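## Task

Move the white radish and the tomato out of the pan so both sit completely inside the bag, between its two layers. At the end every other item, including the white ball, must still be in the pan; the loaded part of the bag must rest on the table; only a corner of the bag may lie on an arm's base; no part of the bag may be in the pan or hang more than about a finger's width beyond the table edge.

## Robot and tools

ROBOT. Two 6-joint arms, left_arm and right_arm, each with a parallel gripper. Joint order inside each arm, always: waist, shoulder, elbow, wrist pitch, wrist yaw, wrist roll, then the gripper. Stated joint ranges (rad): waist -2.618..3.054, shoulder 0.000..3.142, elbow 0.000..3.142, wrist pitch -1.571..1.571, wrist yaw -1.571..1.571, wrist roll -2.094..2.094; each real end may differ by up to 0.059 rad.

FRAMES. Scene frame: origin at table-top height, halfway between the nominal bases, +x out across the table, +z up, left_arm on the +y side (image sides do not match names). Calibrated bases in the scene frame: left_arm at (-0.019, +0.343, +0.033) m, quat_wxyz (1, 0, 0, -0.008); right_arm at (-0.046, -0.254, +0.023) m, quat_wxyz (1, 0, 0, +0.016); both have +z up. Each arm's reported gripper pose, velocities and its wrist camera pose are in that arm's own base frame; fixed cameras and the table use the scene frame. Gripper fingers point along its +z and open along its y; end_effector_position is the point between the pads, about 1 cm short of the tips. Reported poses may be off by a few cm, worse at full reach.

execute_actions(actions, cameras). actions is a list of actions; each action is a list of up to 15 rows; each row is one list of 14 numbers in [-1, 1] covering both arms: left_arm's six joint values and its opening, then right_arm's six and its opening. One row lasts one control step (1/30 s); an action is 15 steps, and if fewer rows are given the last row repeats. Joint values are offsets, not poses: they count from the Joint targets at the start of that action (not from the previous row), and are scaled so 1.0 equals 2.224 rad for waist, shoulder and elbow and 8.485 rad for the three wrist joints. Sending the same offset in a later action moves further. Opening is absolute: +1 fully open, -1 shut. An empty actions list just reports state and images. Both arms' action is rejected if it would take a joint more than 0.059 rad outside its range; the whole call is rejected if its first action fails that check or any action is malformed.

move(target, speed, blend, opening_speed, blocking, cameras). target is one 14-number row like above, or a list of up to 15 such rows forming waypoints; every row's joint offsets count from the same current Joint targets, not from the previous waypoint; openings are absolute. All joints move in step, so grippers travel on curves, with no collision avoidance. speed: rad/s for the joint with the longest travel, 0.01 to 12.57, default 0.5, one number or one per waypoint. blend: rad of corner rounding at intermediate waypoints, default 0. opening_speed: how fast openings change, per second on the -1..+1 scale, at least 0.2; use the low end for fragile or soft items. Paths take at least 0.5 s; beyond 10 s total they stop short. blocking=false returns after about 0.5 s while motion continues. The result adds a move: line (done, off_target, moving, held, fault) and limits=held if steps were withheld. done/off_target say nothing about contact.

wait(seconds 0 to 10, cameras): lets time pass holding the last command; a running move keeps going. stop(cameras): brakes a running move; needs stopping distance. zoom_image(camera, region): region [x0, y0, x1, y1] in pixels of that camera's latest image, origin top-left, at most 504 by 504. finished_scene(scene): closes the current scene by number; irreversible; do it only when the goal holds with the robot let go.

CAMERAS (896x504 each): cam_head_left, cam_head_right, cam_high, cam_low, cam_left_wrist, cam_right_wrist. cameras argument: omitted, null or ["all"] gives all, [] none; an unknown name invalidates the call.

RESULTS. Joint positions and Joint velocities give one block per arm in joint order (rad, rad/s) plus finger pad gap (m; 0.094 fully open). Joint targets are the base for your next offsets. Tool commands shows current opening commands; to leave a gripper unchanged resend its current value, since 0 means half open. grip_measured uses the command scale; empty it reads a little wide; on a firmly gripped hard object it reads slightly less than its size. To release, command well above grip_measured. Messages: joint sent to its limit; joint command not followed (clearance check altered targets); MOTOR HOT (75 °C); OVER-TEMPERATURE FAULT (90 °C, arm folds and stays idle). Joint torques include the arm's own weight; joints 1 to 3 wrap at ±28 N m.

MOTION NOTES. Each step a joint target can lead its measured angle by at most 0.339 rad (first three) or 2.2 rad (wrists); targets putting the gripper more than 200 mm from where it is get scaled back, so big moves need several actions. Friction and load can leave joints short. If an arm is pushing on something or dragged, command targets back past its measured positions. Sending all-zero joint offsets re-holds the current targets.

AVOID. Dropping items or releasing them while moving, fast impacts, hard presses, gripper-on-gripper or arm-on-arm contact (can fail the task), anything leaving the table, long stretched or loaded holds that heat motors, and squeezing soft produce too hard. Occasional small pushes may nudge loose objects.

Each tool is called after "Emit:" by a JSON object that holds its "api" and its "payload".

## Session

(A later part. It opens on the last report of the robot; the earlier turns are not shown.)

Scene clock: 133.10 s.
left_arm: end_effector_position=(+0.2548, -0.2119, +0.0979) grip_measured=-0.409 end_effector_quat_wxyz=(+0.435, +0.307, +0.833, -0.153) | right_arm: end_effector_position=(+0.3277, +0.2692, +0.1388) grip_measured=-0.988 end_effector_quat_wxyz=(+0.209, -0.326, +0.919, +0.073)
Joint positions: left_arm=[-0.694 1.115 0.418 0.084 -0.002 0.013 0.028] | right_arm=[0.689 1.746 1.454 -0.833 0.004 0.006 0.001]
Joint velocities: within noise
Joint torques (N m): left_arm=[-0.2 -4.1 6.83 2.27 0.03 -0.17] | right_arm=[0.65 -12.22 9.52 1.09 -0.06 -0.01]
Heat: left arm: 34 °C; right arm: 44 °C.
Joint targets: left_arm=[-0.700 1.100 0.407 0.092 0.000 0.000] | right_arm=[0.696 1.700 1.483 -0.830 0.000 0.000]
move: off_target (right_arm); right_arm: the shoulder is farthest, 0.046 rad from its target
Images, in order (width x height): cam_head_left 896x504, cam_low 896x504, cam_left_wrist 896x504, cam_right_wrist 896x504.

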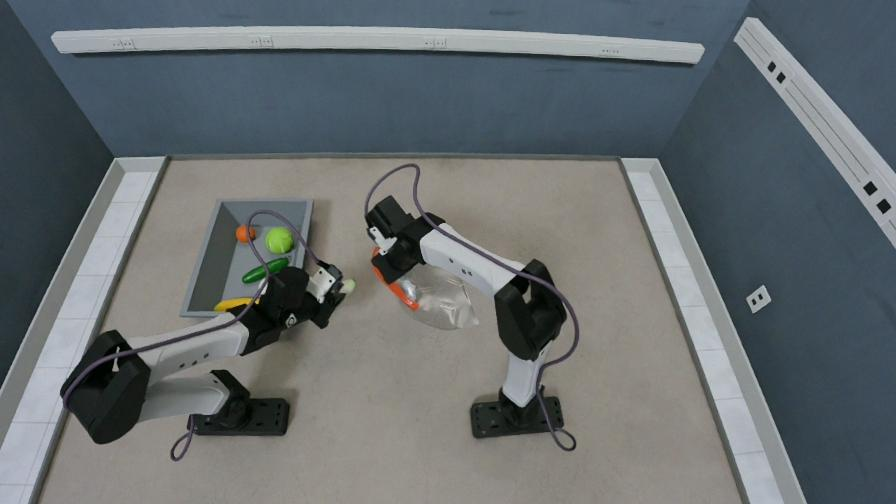

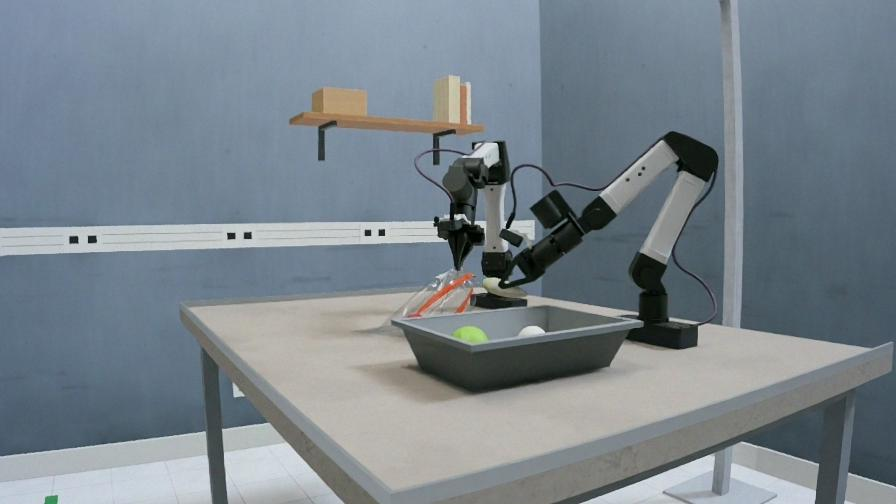

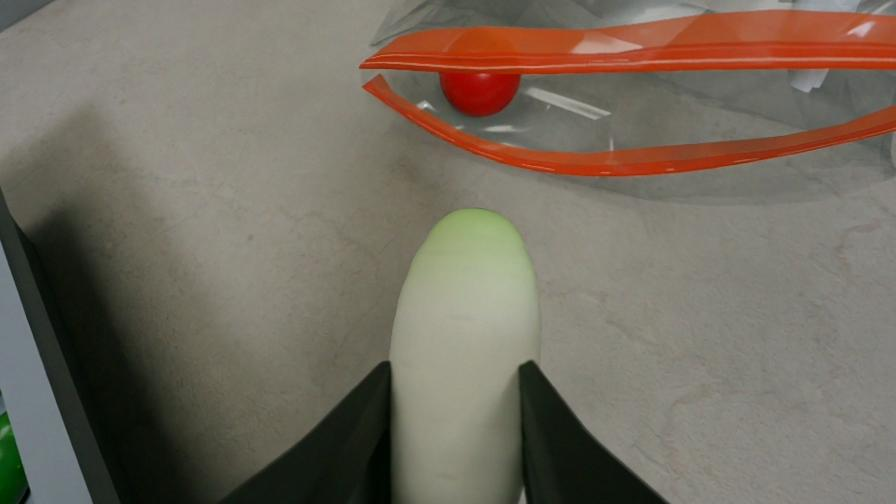

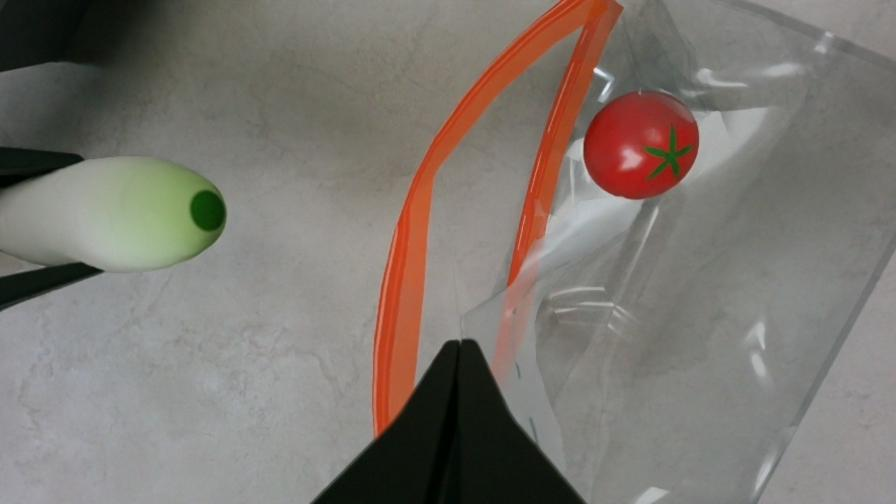

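Emit:
{"api": "move", "payload": {"target": [[0.009,0.3239,0.0027,0.0961,0,0,-0.75,0,0,0,0,0,0,-1],[0.009,0.4024,0.134,0.0823,0,0,-0.75,0,0,0,0,0,0,-1]], "speed": [0.4,0.12], "cameras": ["cam_left_wrist","cam_head_left","cam_low","cam_right_wrist"]}}

Emit:
{"api": "zoom_image", "payload": {"camera": "cam_low", "region": [390, 230, 530, 350]}}

Scene clock: 138.83 s.
left_arm: end_effector_position=(+0.3614, -0.2958, +0.0223) grip_measured=-0.409 end_effector_quat_wxyz=(+0.487, +0.293, +0.805, -0.170) | right_arm: end_effector_position=(+0.3277, +0.2692, +0.1388) grip_measured=-0.988 end_effector_quat_wxyz=(+0.209, -0.326, +0.919, +0.073)
Joint positions: left_arm=[-0.686 1.977 0.686 0.805 -0.002 0.012 0.028] | right_arm=[0.689 1.746 1.454 -0.833 0.004 0.006 0.001]
Joint velocities: within noise
Joint torques (N m): left_arm=[0.81 -6.83 7.2 2.14 0.03 -0.15] | right_arm=[0.68 -12.22 9.51 1.06 -0.09 -0.01]
Heat: left arm: 35 °C; right arm: 44 °C.
Joint targets: left_arm=[-0.680 1.995 0.705 0.791 0.000 0.000] | right_arm=[0.696 1.700 1.483 -0.830 0.000 0.000]
move: off_target (right_arm); right_arm: the shoulder is farthest, 0.046 rad from its target
Images, in order (width x height): cam_head_left 896x504, cam_low 896x504, cam_left_wrist 896x504, cam_right_wrist 896x504.

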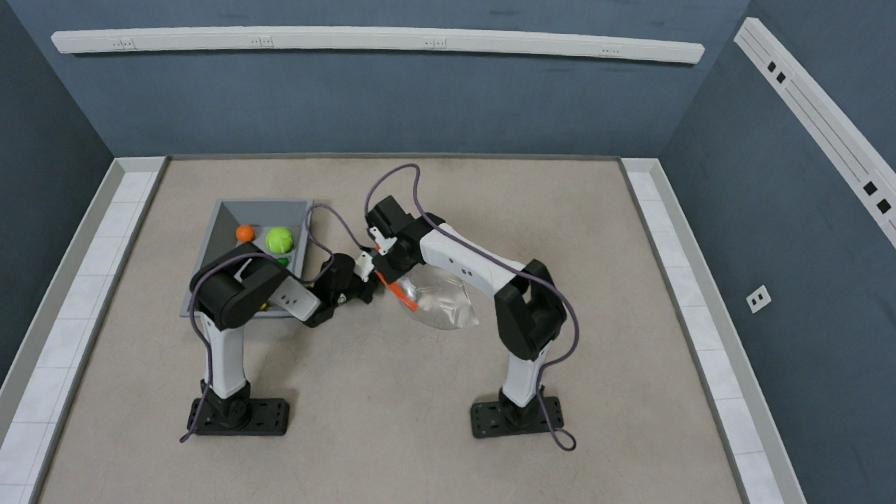

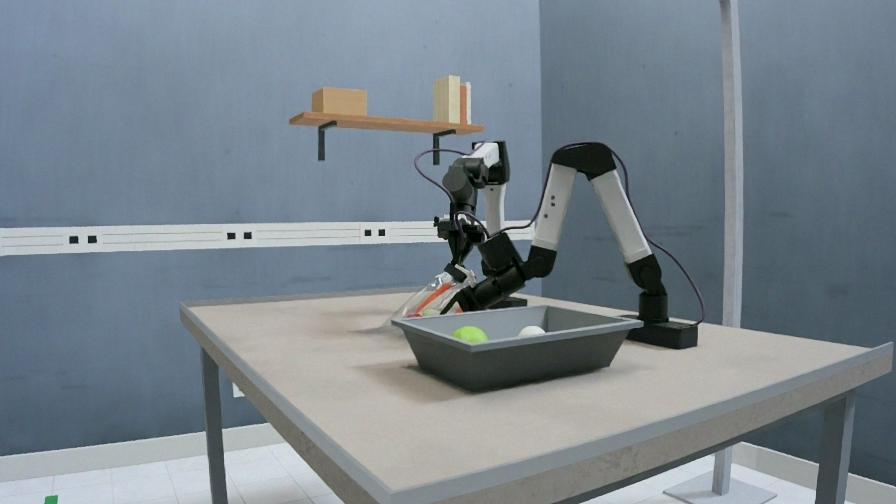

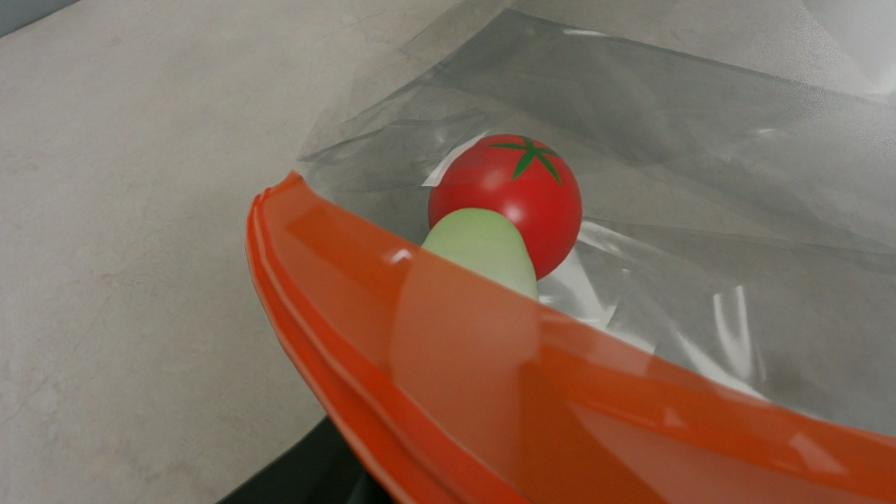

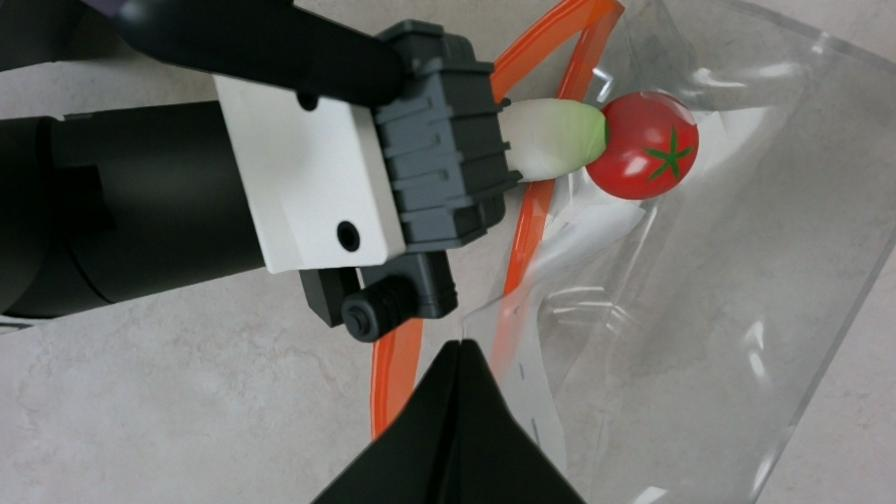

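Scaled by 3.600 from the camera's 896x504 image, which has a finer 1280x720 frame.

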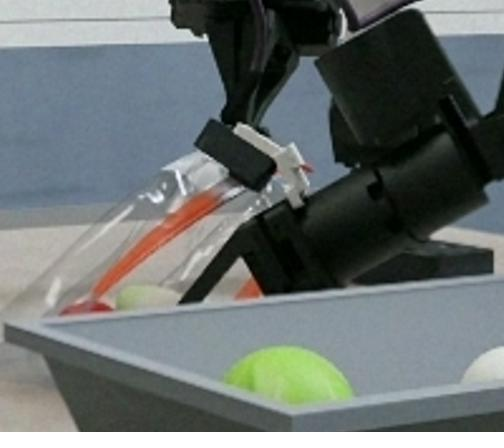

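Emit:
{"api": "move", "payload": {"target": [[0,0.0854,0.08,0.01,0,0,-0.75,0,0,0,0,0,0,-1]], "speed": 0.1, "cameras": ["cam_left_wrist","cam_head_left","cam_low","cam_right_wrist"]}}

Emit:
{"api": "zoom_image", "payload": {"camera": "cam_low", "region": [390, 230, 530, 350]}}

Scene clock: 141.33 s.
left_arm: end_effector_position=(+0.3988, -0.3264, +0.0114) grip_measured=-0.409 end_effector_quat_wxyz=(+0.512, +0.287, +0.790, -0.179) | right_arm: end_effector_position=(+0.3276, +0.2691, +0.1387) grip_measured=-0.988 end_effector_quat_wxyz=(+0.209, -0.326, +0.919, +0.073)
Joint positions: left_arm=[-0.686 2.163 0.866 0.872 -0.002 0.011 0.028] | right_arm=[0.689 1.746 1.454 -0.834 0.004 0.006 0.001]
Joint velocities: within noise
Joint torques (N m): left_arm=[0.76 -7.99 6.98 2.39 0.02 -0.15] | right_arm=[0.68 -12.22 9.52 1.1 -0.07 -0.01]
Heat: left arm: 35 °C; right arm: 45 °C.
Joint targets: left_arm=[-0.680 2.185 0.883 0.875 0.000 0.000] | right_arm=[0.696 1.700 1.483 -0.830 0.000 0.000]
move: off_target (right_arm); right_arm: the shoulder is farthest, 0.046 rad from its target
Images, in order (width x height): cam_head_left 896x504, cam_low 896x504, cam_left_wrist 896x504, cam_right_wrist 896x504.

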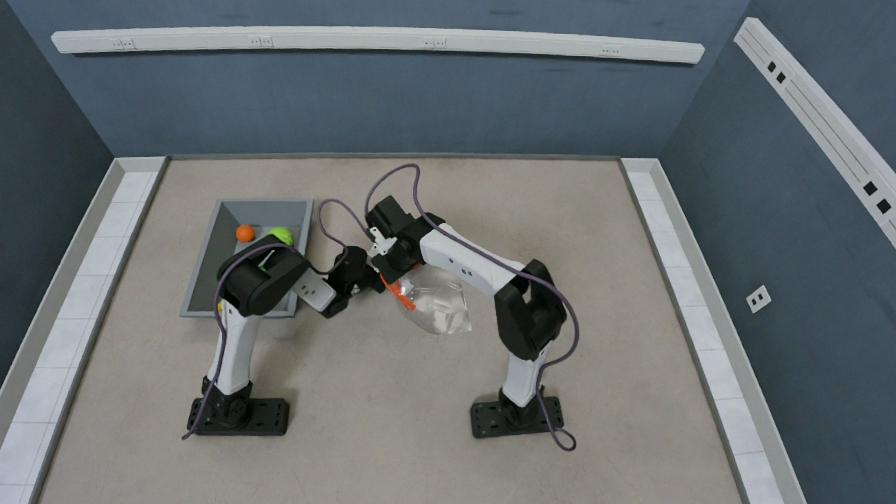

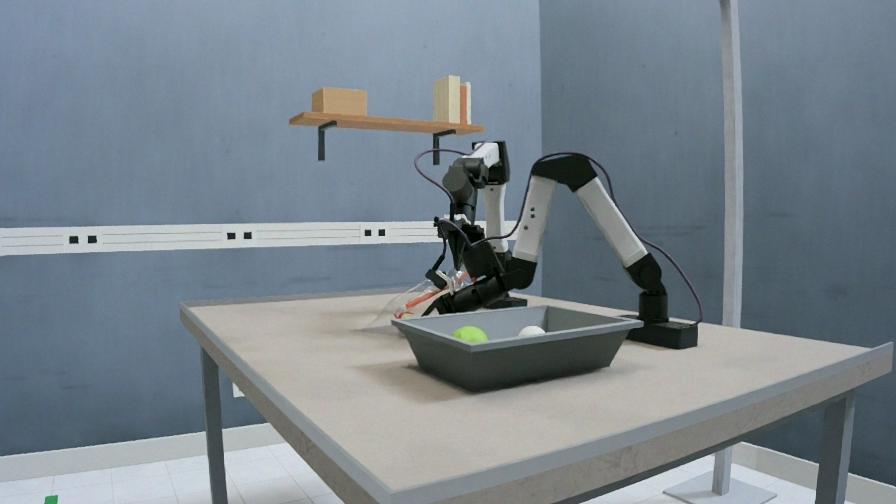

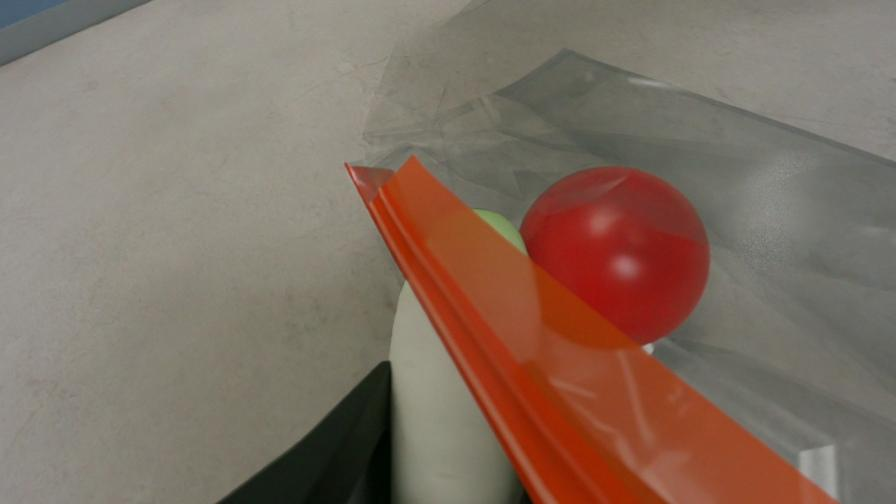

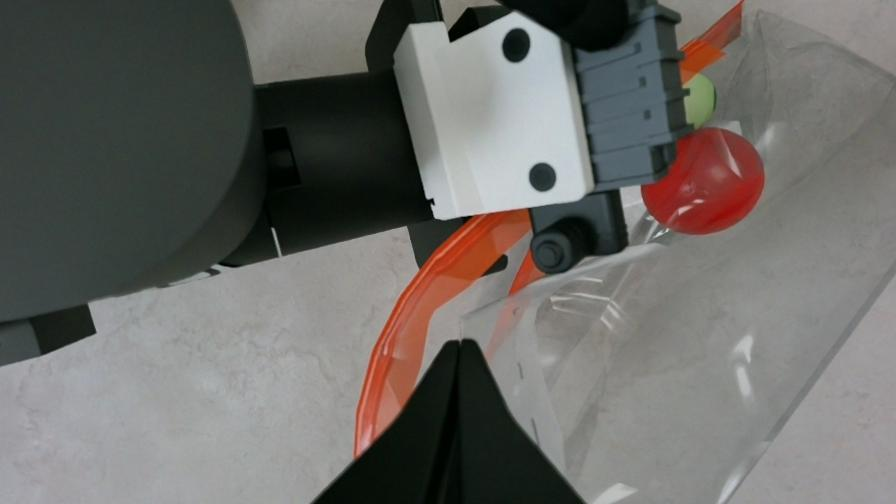

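Scaled by 3.600 from the camera's 896x504 image, which has a finer 1280x720 frame.

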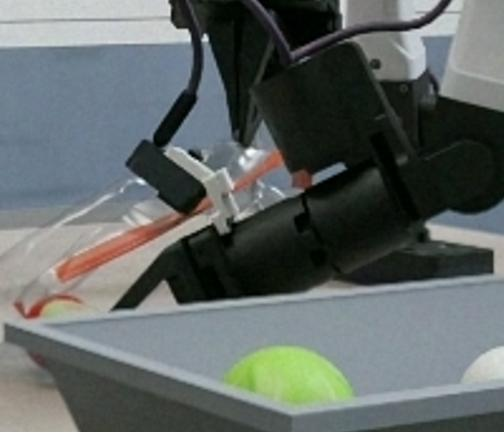

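Emit:
{"api": "move", "payload": {"target": [[0.103,0.0234,0.0135,0.0057,0.0766,0,-0.75,0,0,0,0,0,0,-1]], "speed": 0.2, "cameras": ["cam_left_wrist","cam_head_left","cam_low","cam_right_wrist"]}}

Emit:
{"api": "zoom_image", "payload": {"camera": "cam_head_left", "region": [300, 220, 500, 360]}}

Scene clock: 146.43 s.
left_arm: end_effector_position=(+0.3977, -0.3084, +0.0181) grip_measured=-0.409 end_effector_quat_wxyz=(+0.453, +0.351, +0.732, -0.369) | right_arm: end_effector_position=(+0.3276, +0.2691, +0.1387) grip_measured=-0.988 end_effector_quat_wxyz=(+0.209, -0.326, +0.919, +0.073)
Joint positions: left_arm=[-0.456 2.216 0.895 0.916 0.633 0.011 0.028] | right_arm=[0.689 1.746 1.454 -0.834 0.004 0.006 0.001]
Joint velocities: within noise
Joint torques (N m): left_arm=[0.65 -8.36 6.76 2.31 0.32 -0.14] | right_arm=[0.68 -12.21 9.52 1.1 -0.07 -0.01]
Heat: left arm: 36 °C; right arm: 45 °C.
Joint targets: left_arm=[-0.451 2.237 0.913 0.924 0.650 0.000] | right_arm=[0.696 1.700 1.483 -0.830 0.000 0.000]
move: off_target (right_arm); right_arm: the shoulder is farthest, 0.046 rad from its target
Images, in order (width x height): cam_head_left 896x504, cam_low 896x504, cam_left_wrist 896x504, cam_right_wrist 896x504.

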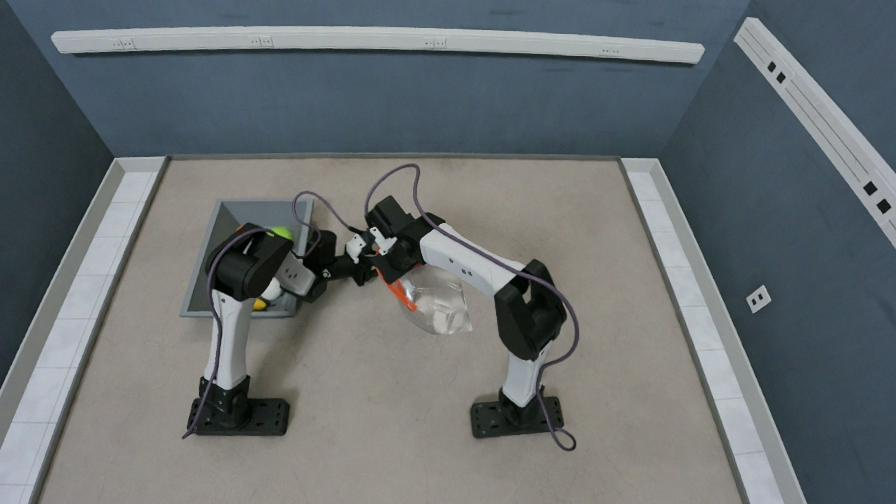

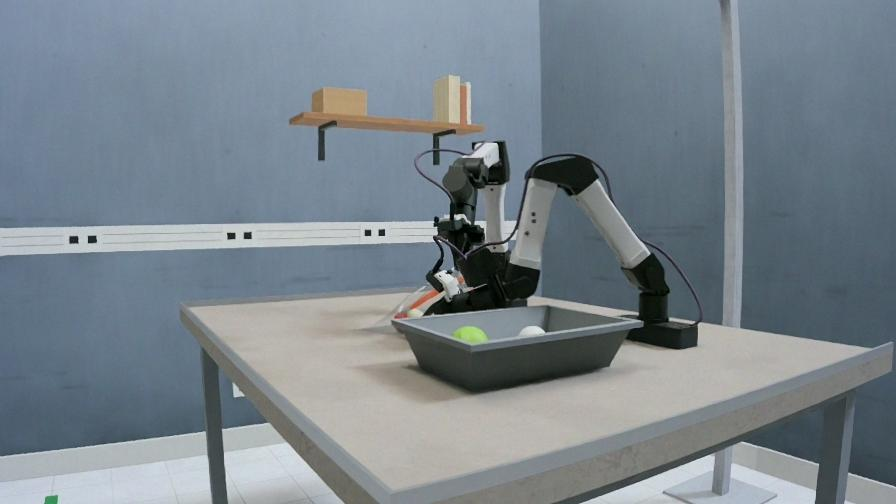

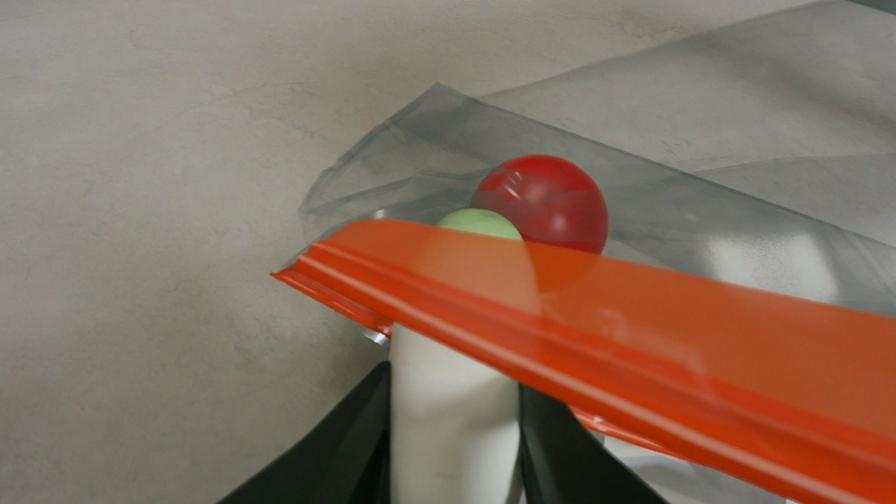

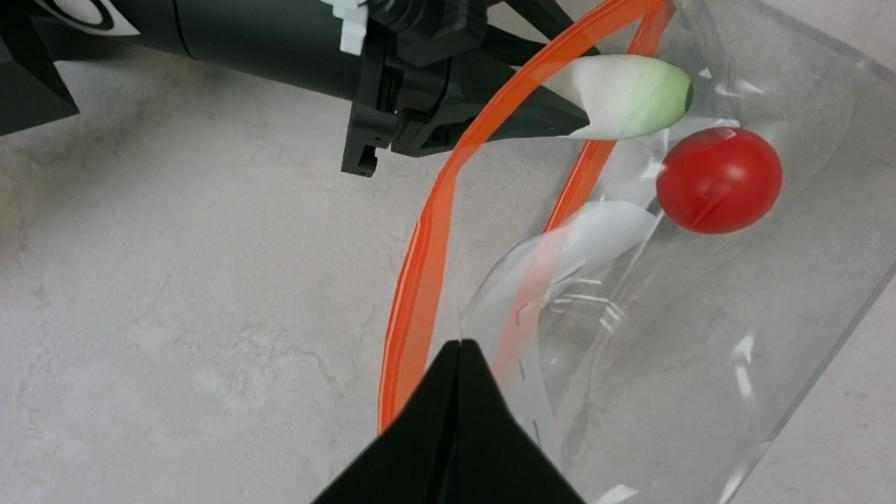

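Scaled by 2.520 from the camera's 896x504 image, which has a finer 1280x720 frame.

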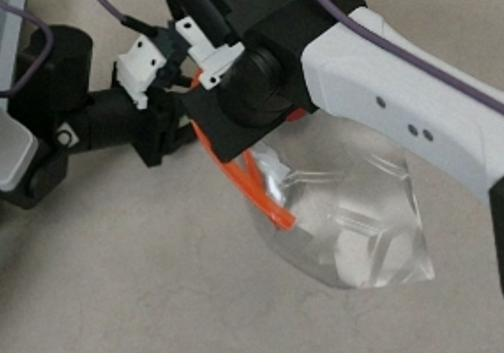

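Emit:
{"api": "move", "payload": {"target": [[-0.0322,0.0427,0.098,-0.0146,0,0,-0.75,0,0,0,0,0,0,-1]], "speed": 0.1, "cameras": ["cam_left_wrist","cam_head_left","cam_low","cam_right_wrist"]}}

Emit:
{"api": "zoom_image", "payload": {"camera": "cam_head_left", "region": [300, 220, 500, 360]}}

Scene clock: 149.57 s.
left_arm: end_effector_position=(+0.4192, -0.3551, +0.0235) grip_measured=-0.409 end_effector_quat_wxyz=(+0.450, +0.374, +0.714, -0.384) | right_arm: end_effector_position=(+0.3276, +0.2691, +0.1387) grip_measured=-0.988 end_effector_quat_wxyz=(+0.209, -0.326, +0.919, +0.073)
Joint positions: left_arm=[-0.516 2.309 1.112 0.815 0.637 0.011 0.028] | right_arm=[0.689 1.746 1.454 -0.834 0.004 0.006 0.001]
Joint velocities: within noise
Joint torques (N m): left_arm=[-0.28 -9.39 7.65 2.07 0.28 -0.13] | right_arm=[0.66 -12.22 9.52 1.1 -0.07 -0.01]
Heat: left arm: 36 °C; right arm: 45 °C.
Joint targets: left_arm=[-0.522 2.332 1.131 0.800 0.650 0.000] | right_arm=[0.696 1.700 1.483 -0.830 0.000 0.000]
move: off_target (right_arm); right_arm: the shoulder is farthest, 0.046 rad from its target
Images, in order (width x height): cam_head_left 896x504, cam_low 896x504, cam_left_wrist 896x504, cam_right_wrist 896x504.

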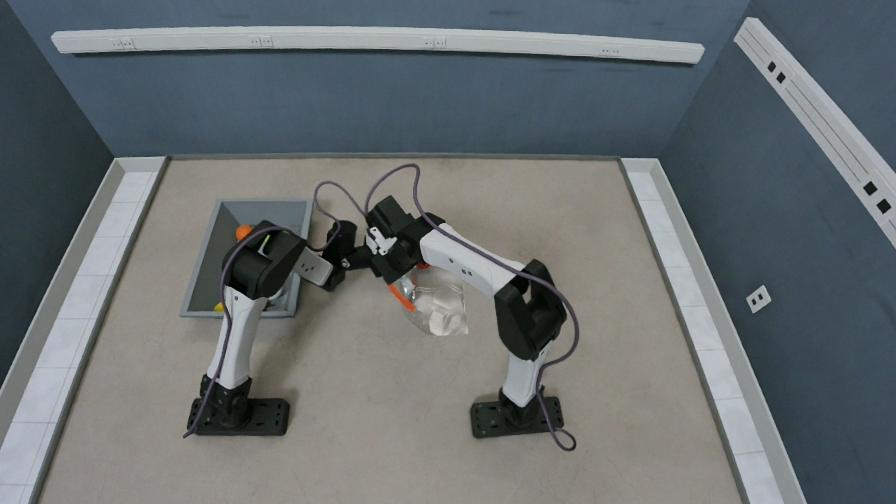

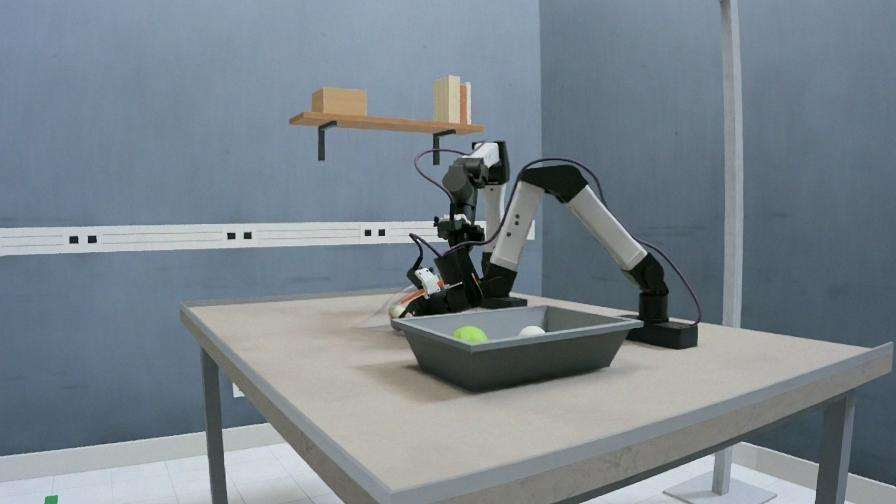

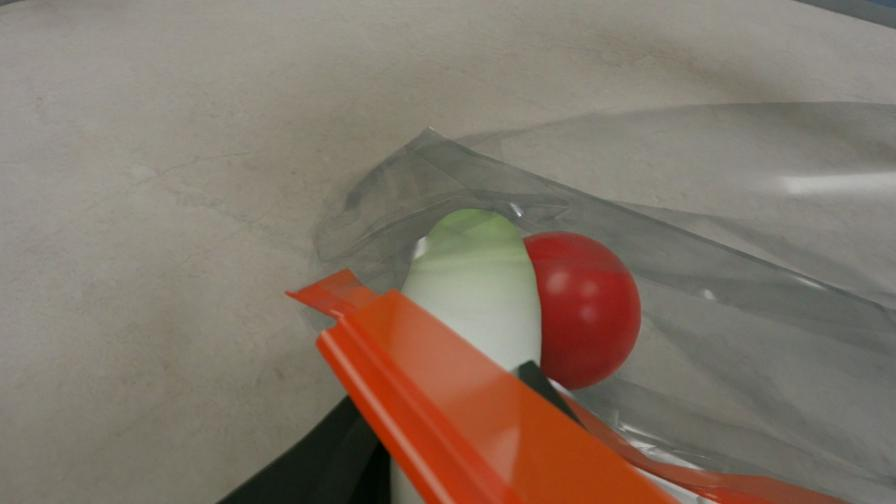

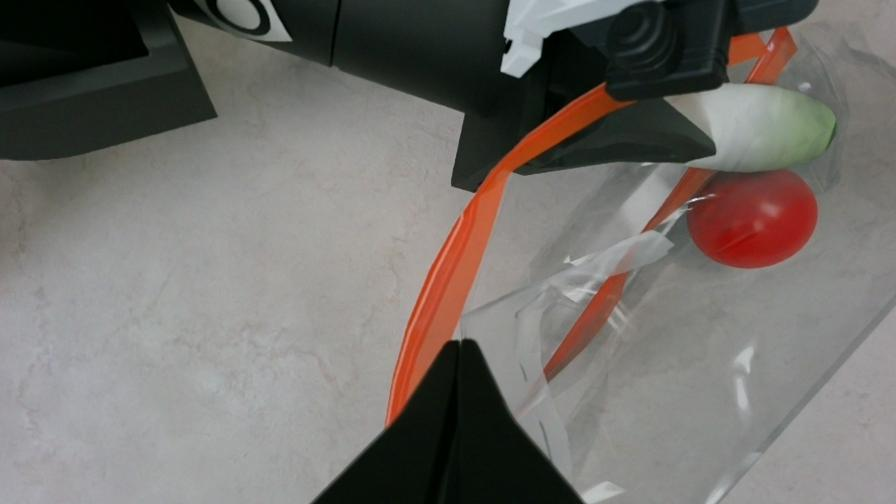

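Scaled by 2.520 from the camera's 896x504 image, which has a finer 1280x720 frame.

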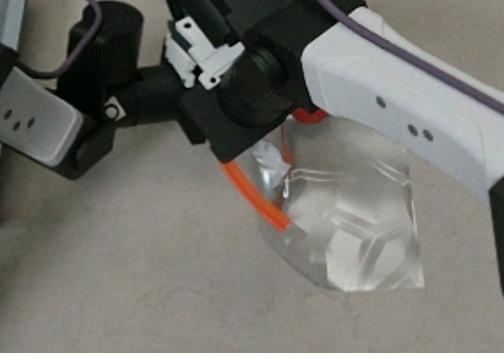

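Emit:
{"api": "move", "payload": {"target": [[0.0103,-0.135,0.0591,-0.0885,-0.0118,0,-0.75,0,0.0027,0.0931,-0.0231,0,0,-1]], "speed": 0.15, "cameras": ["cam_left_wrist","cam_head_left","cam_low","cam_right_wrist"]}}

Emit:
{"api": "zoom_image", "payload": {"camera": "cam_low", "region": [360, 220, 530, 350]}}

Emit:
{"api": "zoom_image", "payload": {"camera": "cam_head_left", "region": [300, 220, 500, 360]}}

Scene clock: 156.63 s.
left_arm: end_effector_position=(+0.4051, -0.3299, +0.0554) grip_measured=-0.409 end_effector_quat_wxyz=(+0.304, +0.332, +0.825, -0.342) | right_arm: end_effector_position=(+0.3276, +0.2691, +0.1918) grip_measured=-0.988 end_effector_quat_wxyz=(+0.214, -0.326, +0.918, +0.075)
Joint positions: left_arm=[-0.506 2.066 1.241 0.063 0.566 0.011 0.028] | right_arm=[0.689 1.746 1.66 -1.027 0.004 0.006 0.001]
Joint velocities: within noise
Joint torques (N m): left_arm=[0.75 -13.3 9.35 1.77 0.07 -0.13] | right_arm=[0.68 -11.66 9.62 1.12 -0.07 -0.01]
Heat: left arm: 36 °C; right arm: 45 °C.
Joint targets: left_arm=[-0.499 2.032 1.262 0.049 0.550 0.000] | right_arm=[0.696 1.706 1.690 -1.025 0.000 0.000]
move: off_target (right_arm); right_arm: the shoulder is farthest, 0.040 rad from its target
Images, in order (width x height): cam_head_left 896x504, cam_low 896x504, cam_left_wrist 896x504, cam_right_wrist 896x504.

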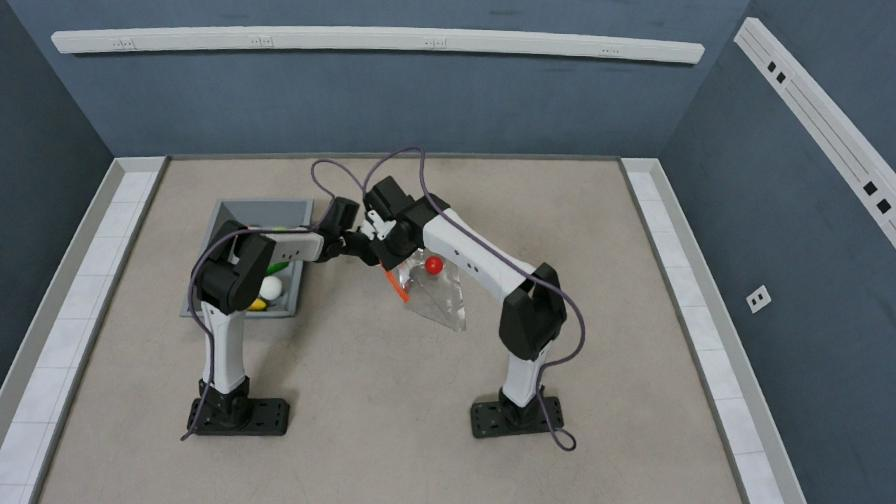

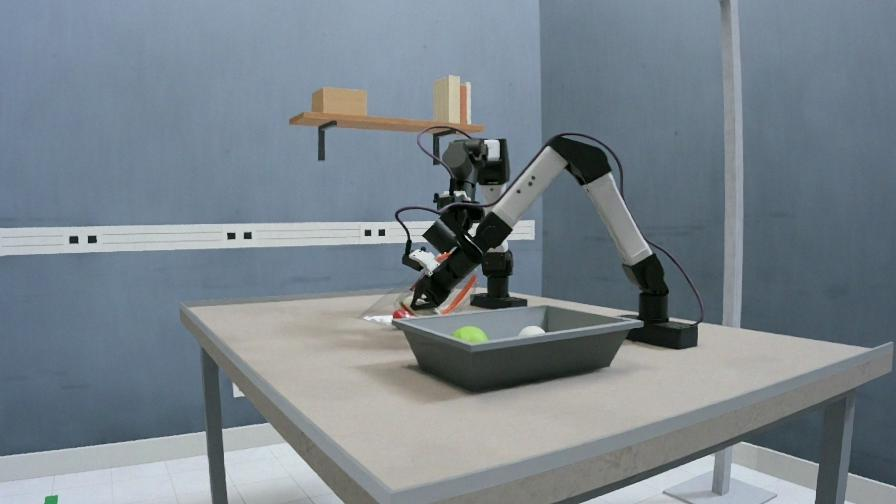

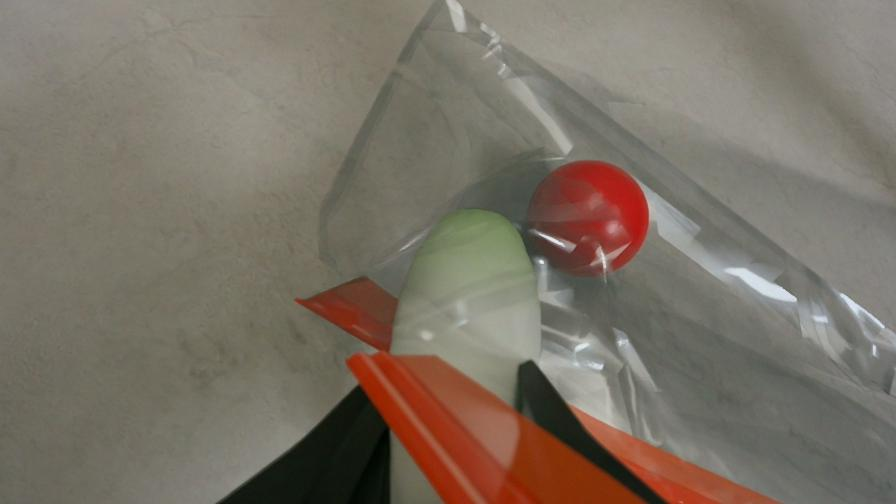

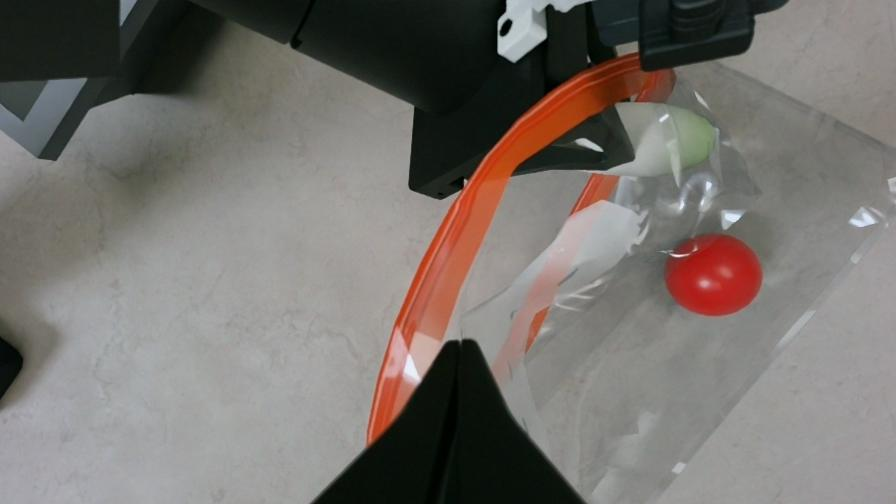

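Scaled by 2.965 from the camera's 896x504 image, which has a finer 1280x720 frame.

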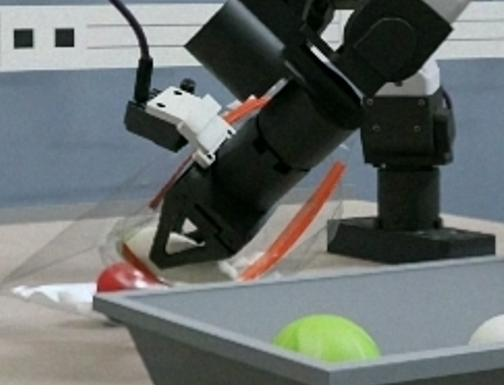

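Scaled by 2.520 from the camera's 896x504 image, which has a finer 1280x720 frame.

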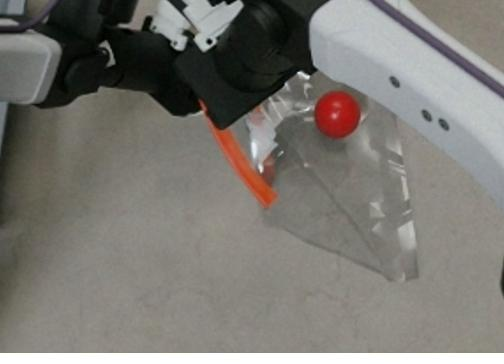

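Emit:
{"api": "move", "payload": {"target": [[-0.027,0.107,0.1709,-0.0346,0.013,0,-0.75,0,0,0,0,0,0,-1]], "speed": 0.1}}

Emit:
{"api": "zoom_image", "payload": {"camera": "cam_low", "region": [360, 220, 530, 350]}}

Emit:
{"api": "zoom_image", "payload": {"camera": "cam_head_left", "region": [300, 200, 500, 360]}}

Scene clock: 161.97 s.
left_arm: end_effector_position=(+0.4191, -0.3805, +0.0651) grip_measured=-0.409 end_effector_quat_wxyz=(+0.239, +0.354, +0.823, -0.376) | right_arm: end_effector_position=(+0.3273, +0.2689, +0.1916) grip_measured=-0.988 end_effector_quat_wxyz=(+0.213, -0.326, +0.918, +0.075)
Joint positions: left_arm=[-0.553 2.245 1.619 -0.232 0.647 0.011 0.028] | right_arm=[0.689 1.746 1.66 -1.029 0.004 0.006 0.001]
Joint velocities: within noise
Joint torques (N m): left_arm=[-0.27 -10.44 9.99 1.63 0.41 -0.12] | right_arm=[0.68 -11.64 9.62 1.11 -0.07 -0.01]
Heat: left arm: 35 °C; right arm: 45 °C.
Joint targets: left_arm=[-0.559 2.270 1.642 -0.245 0.660 0.000] | right_arm=[0.696 1.706 1.690 -1.026 0.000 0.000]
move: off_target (right_arm); right_arm: the shoulder is farthest, 0.040 rad from its target

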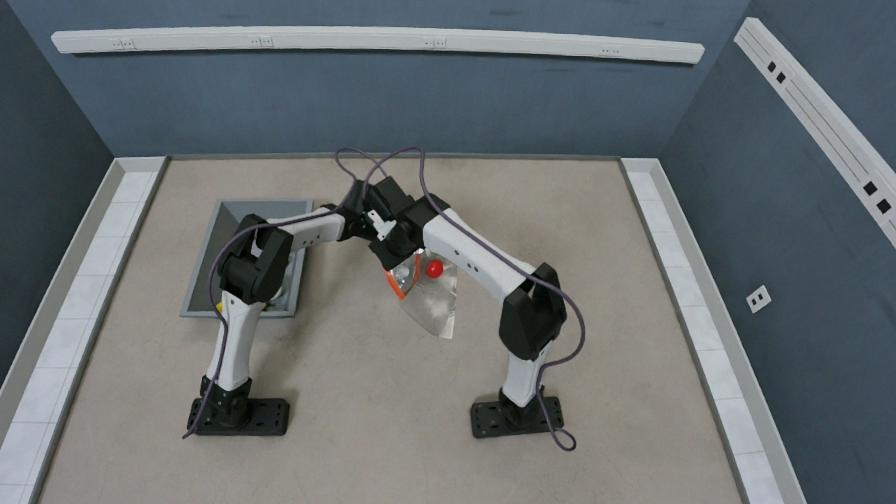

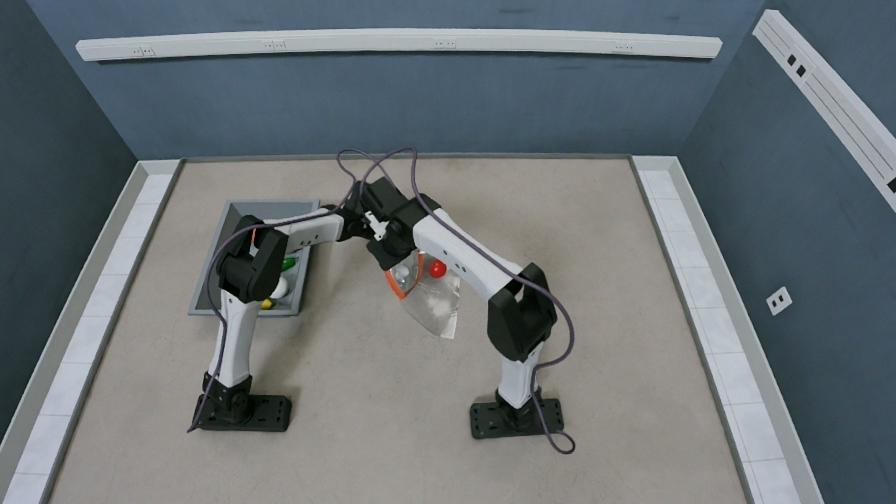

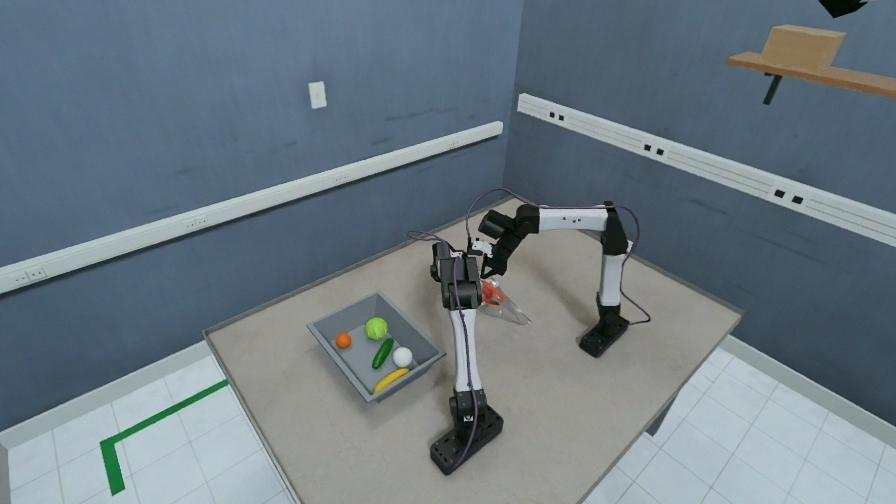

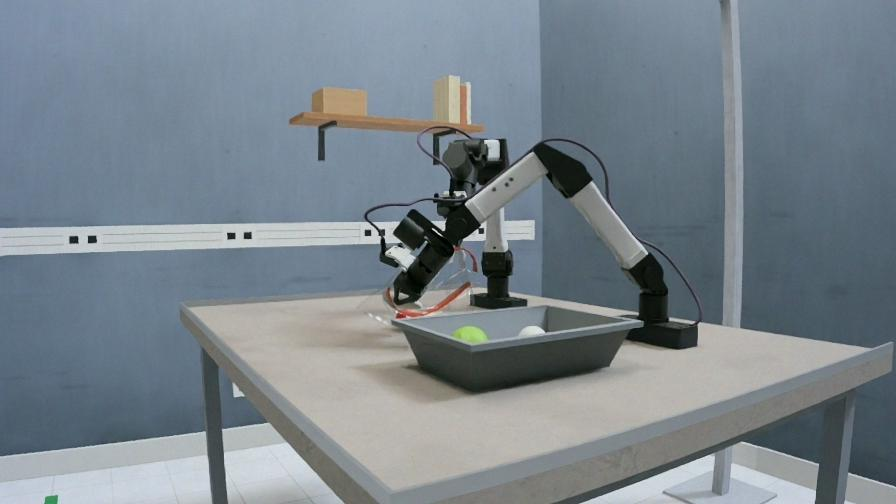

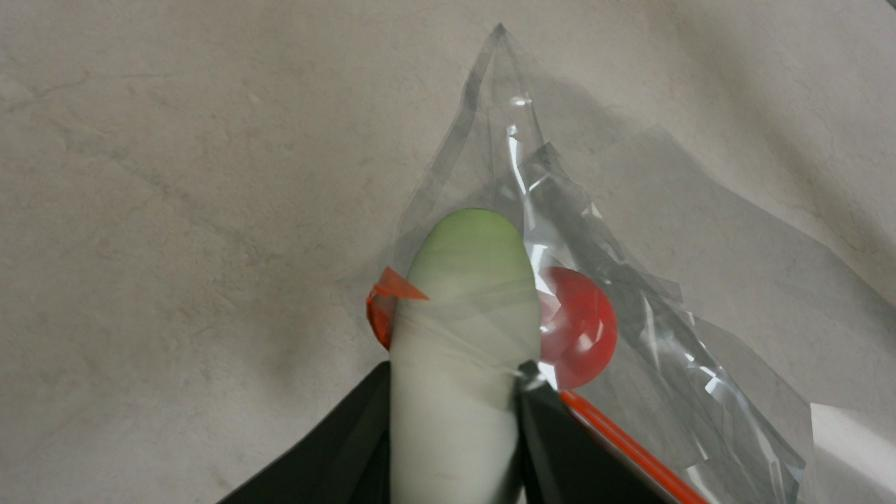

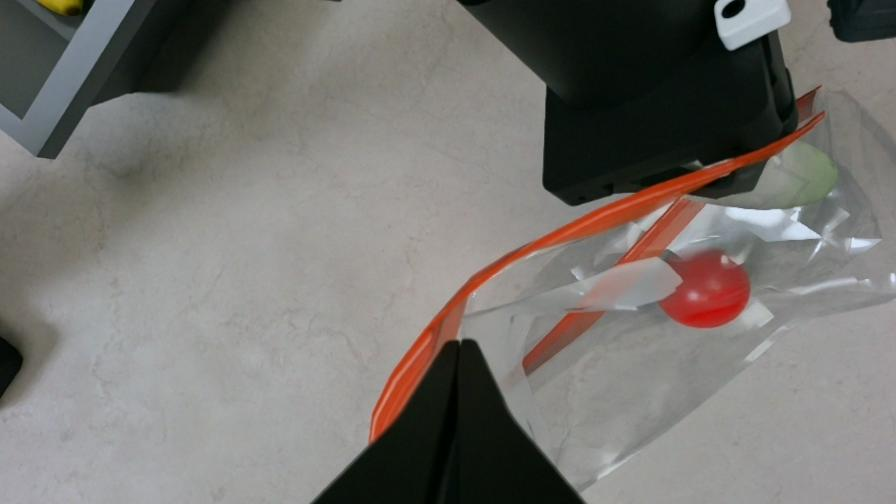

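Scaled by 2.965 from the camera's 896x504 image, which has a finer 1280x720 frame.

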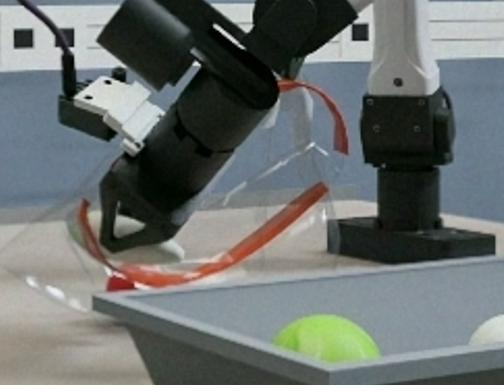

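Scaled by 2.520 from the camera's 896x504 image, which has a finer 1280x720 frame.

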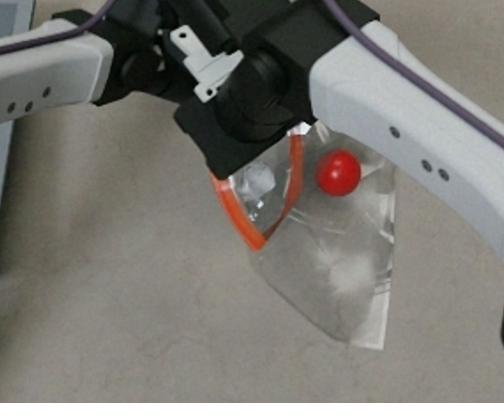

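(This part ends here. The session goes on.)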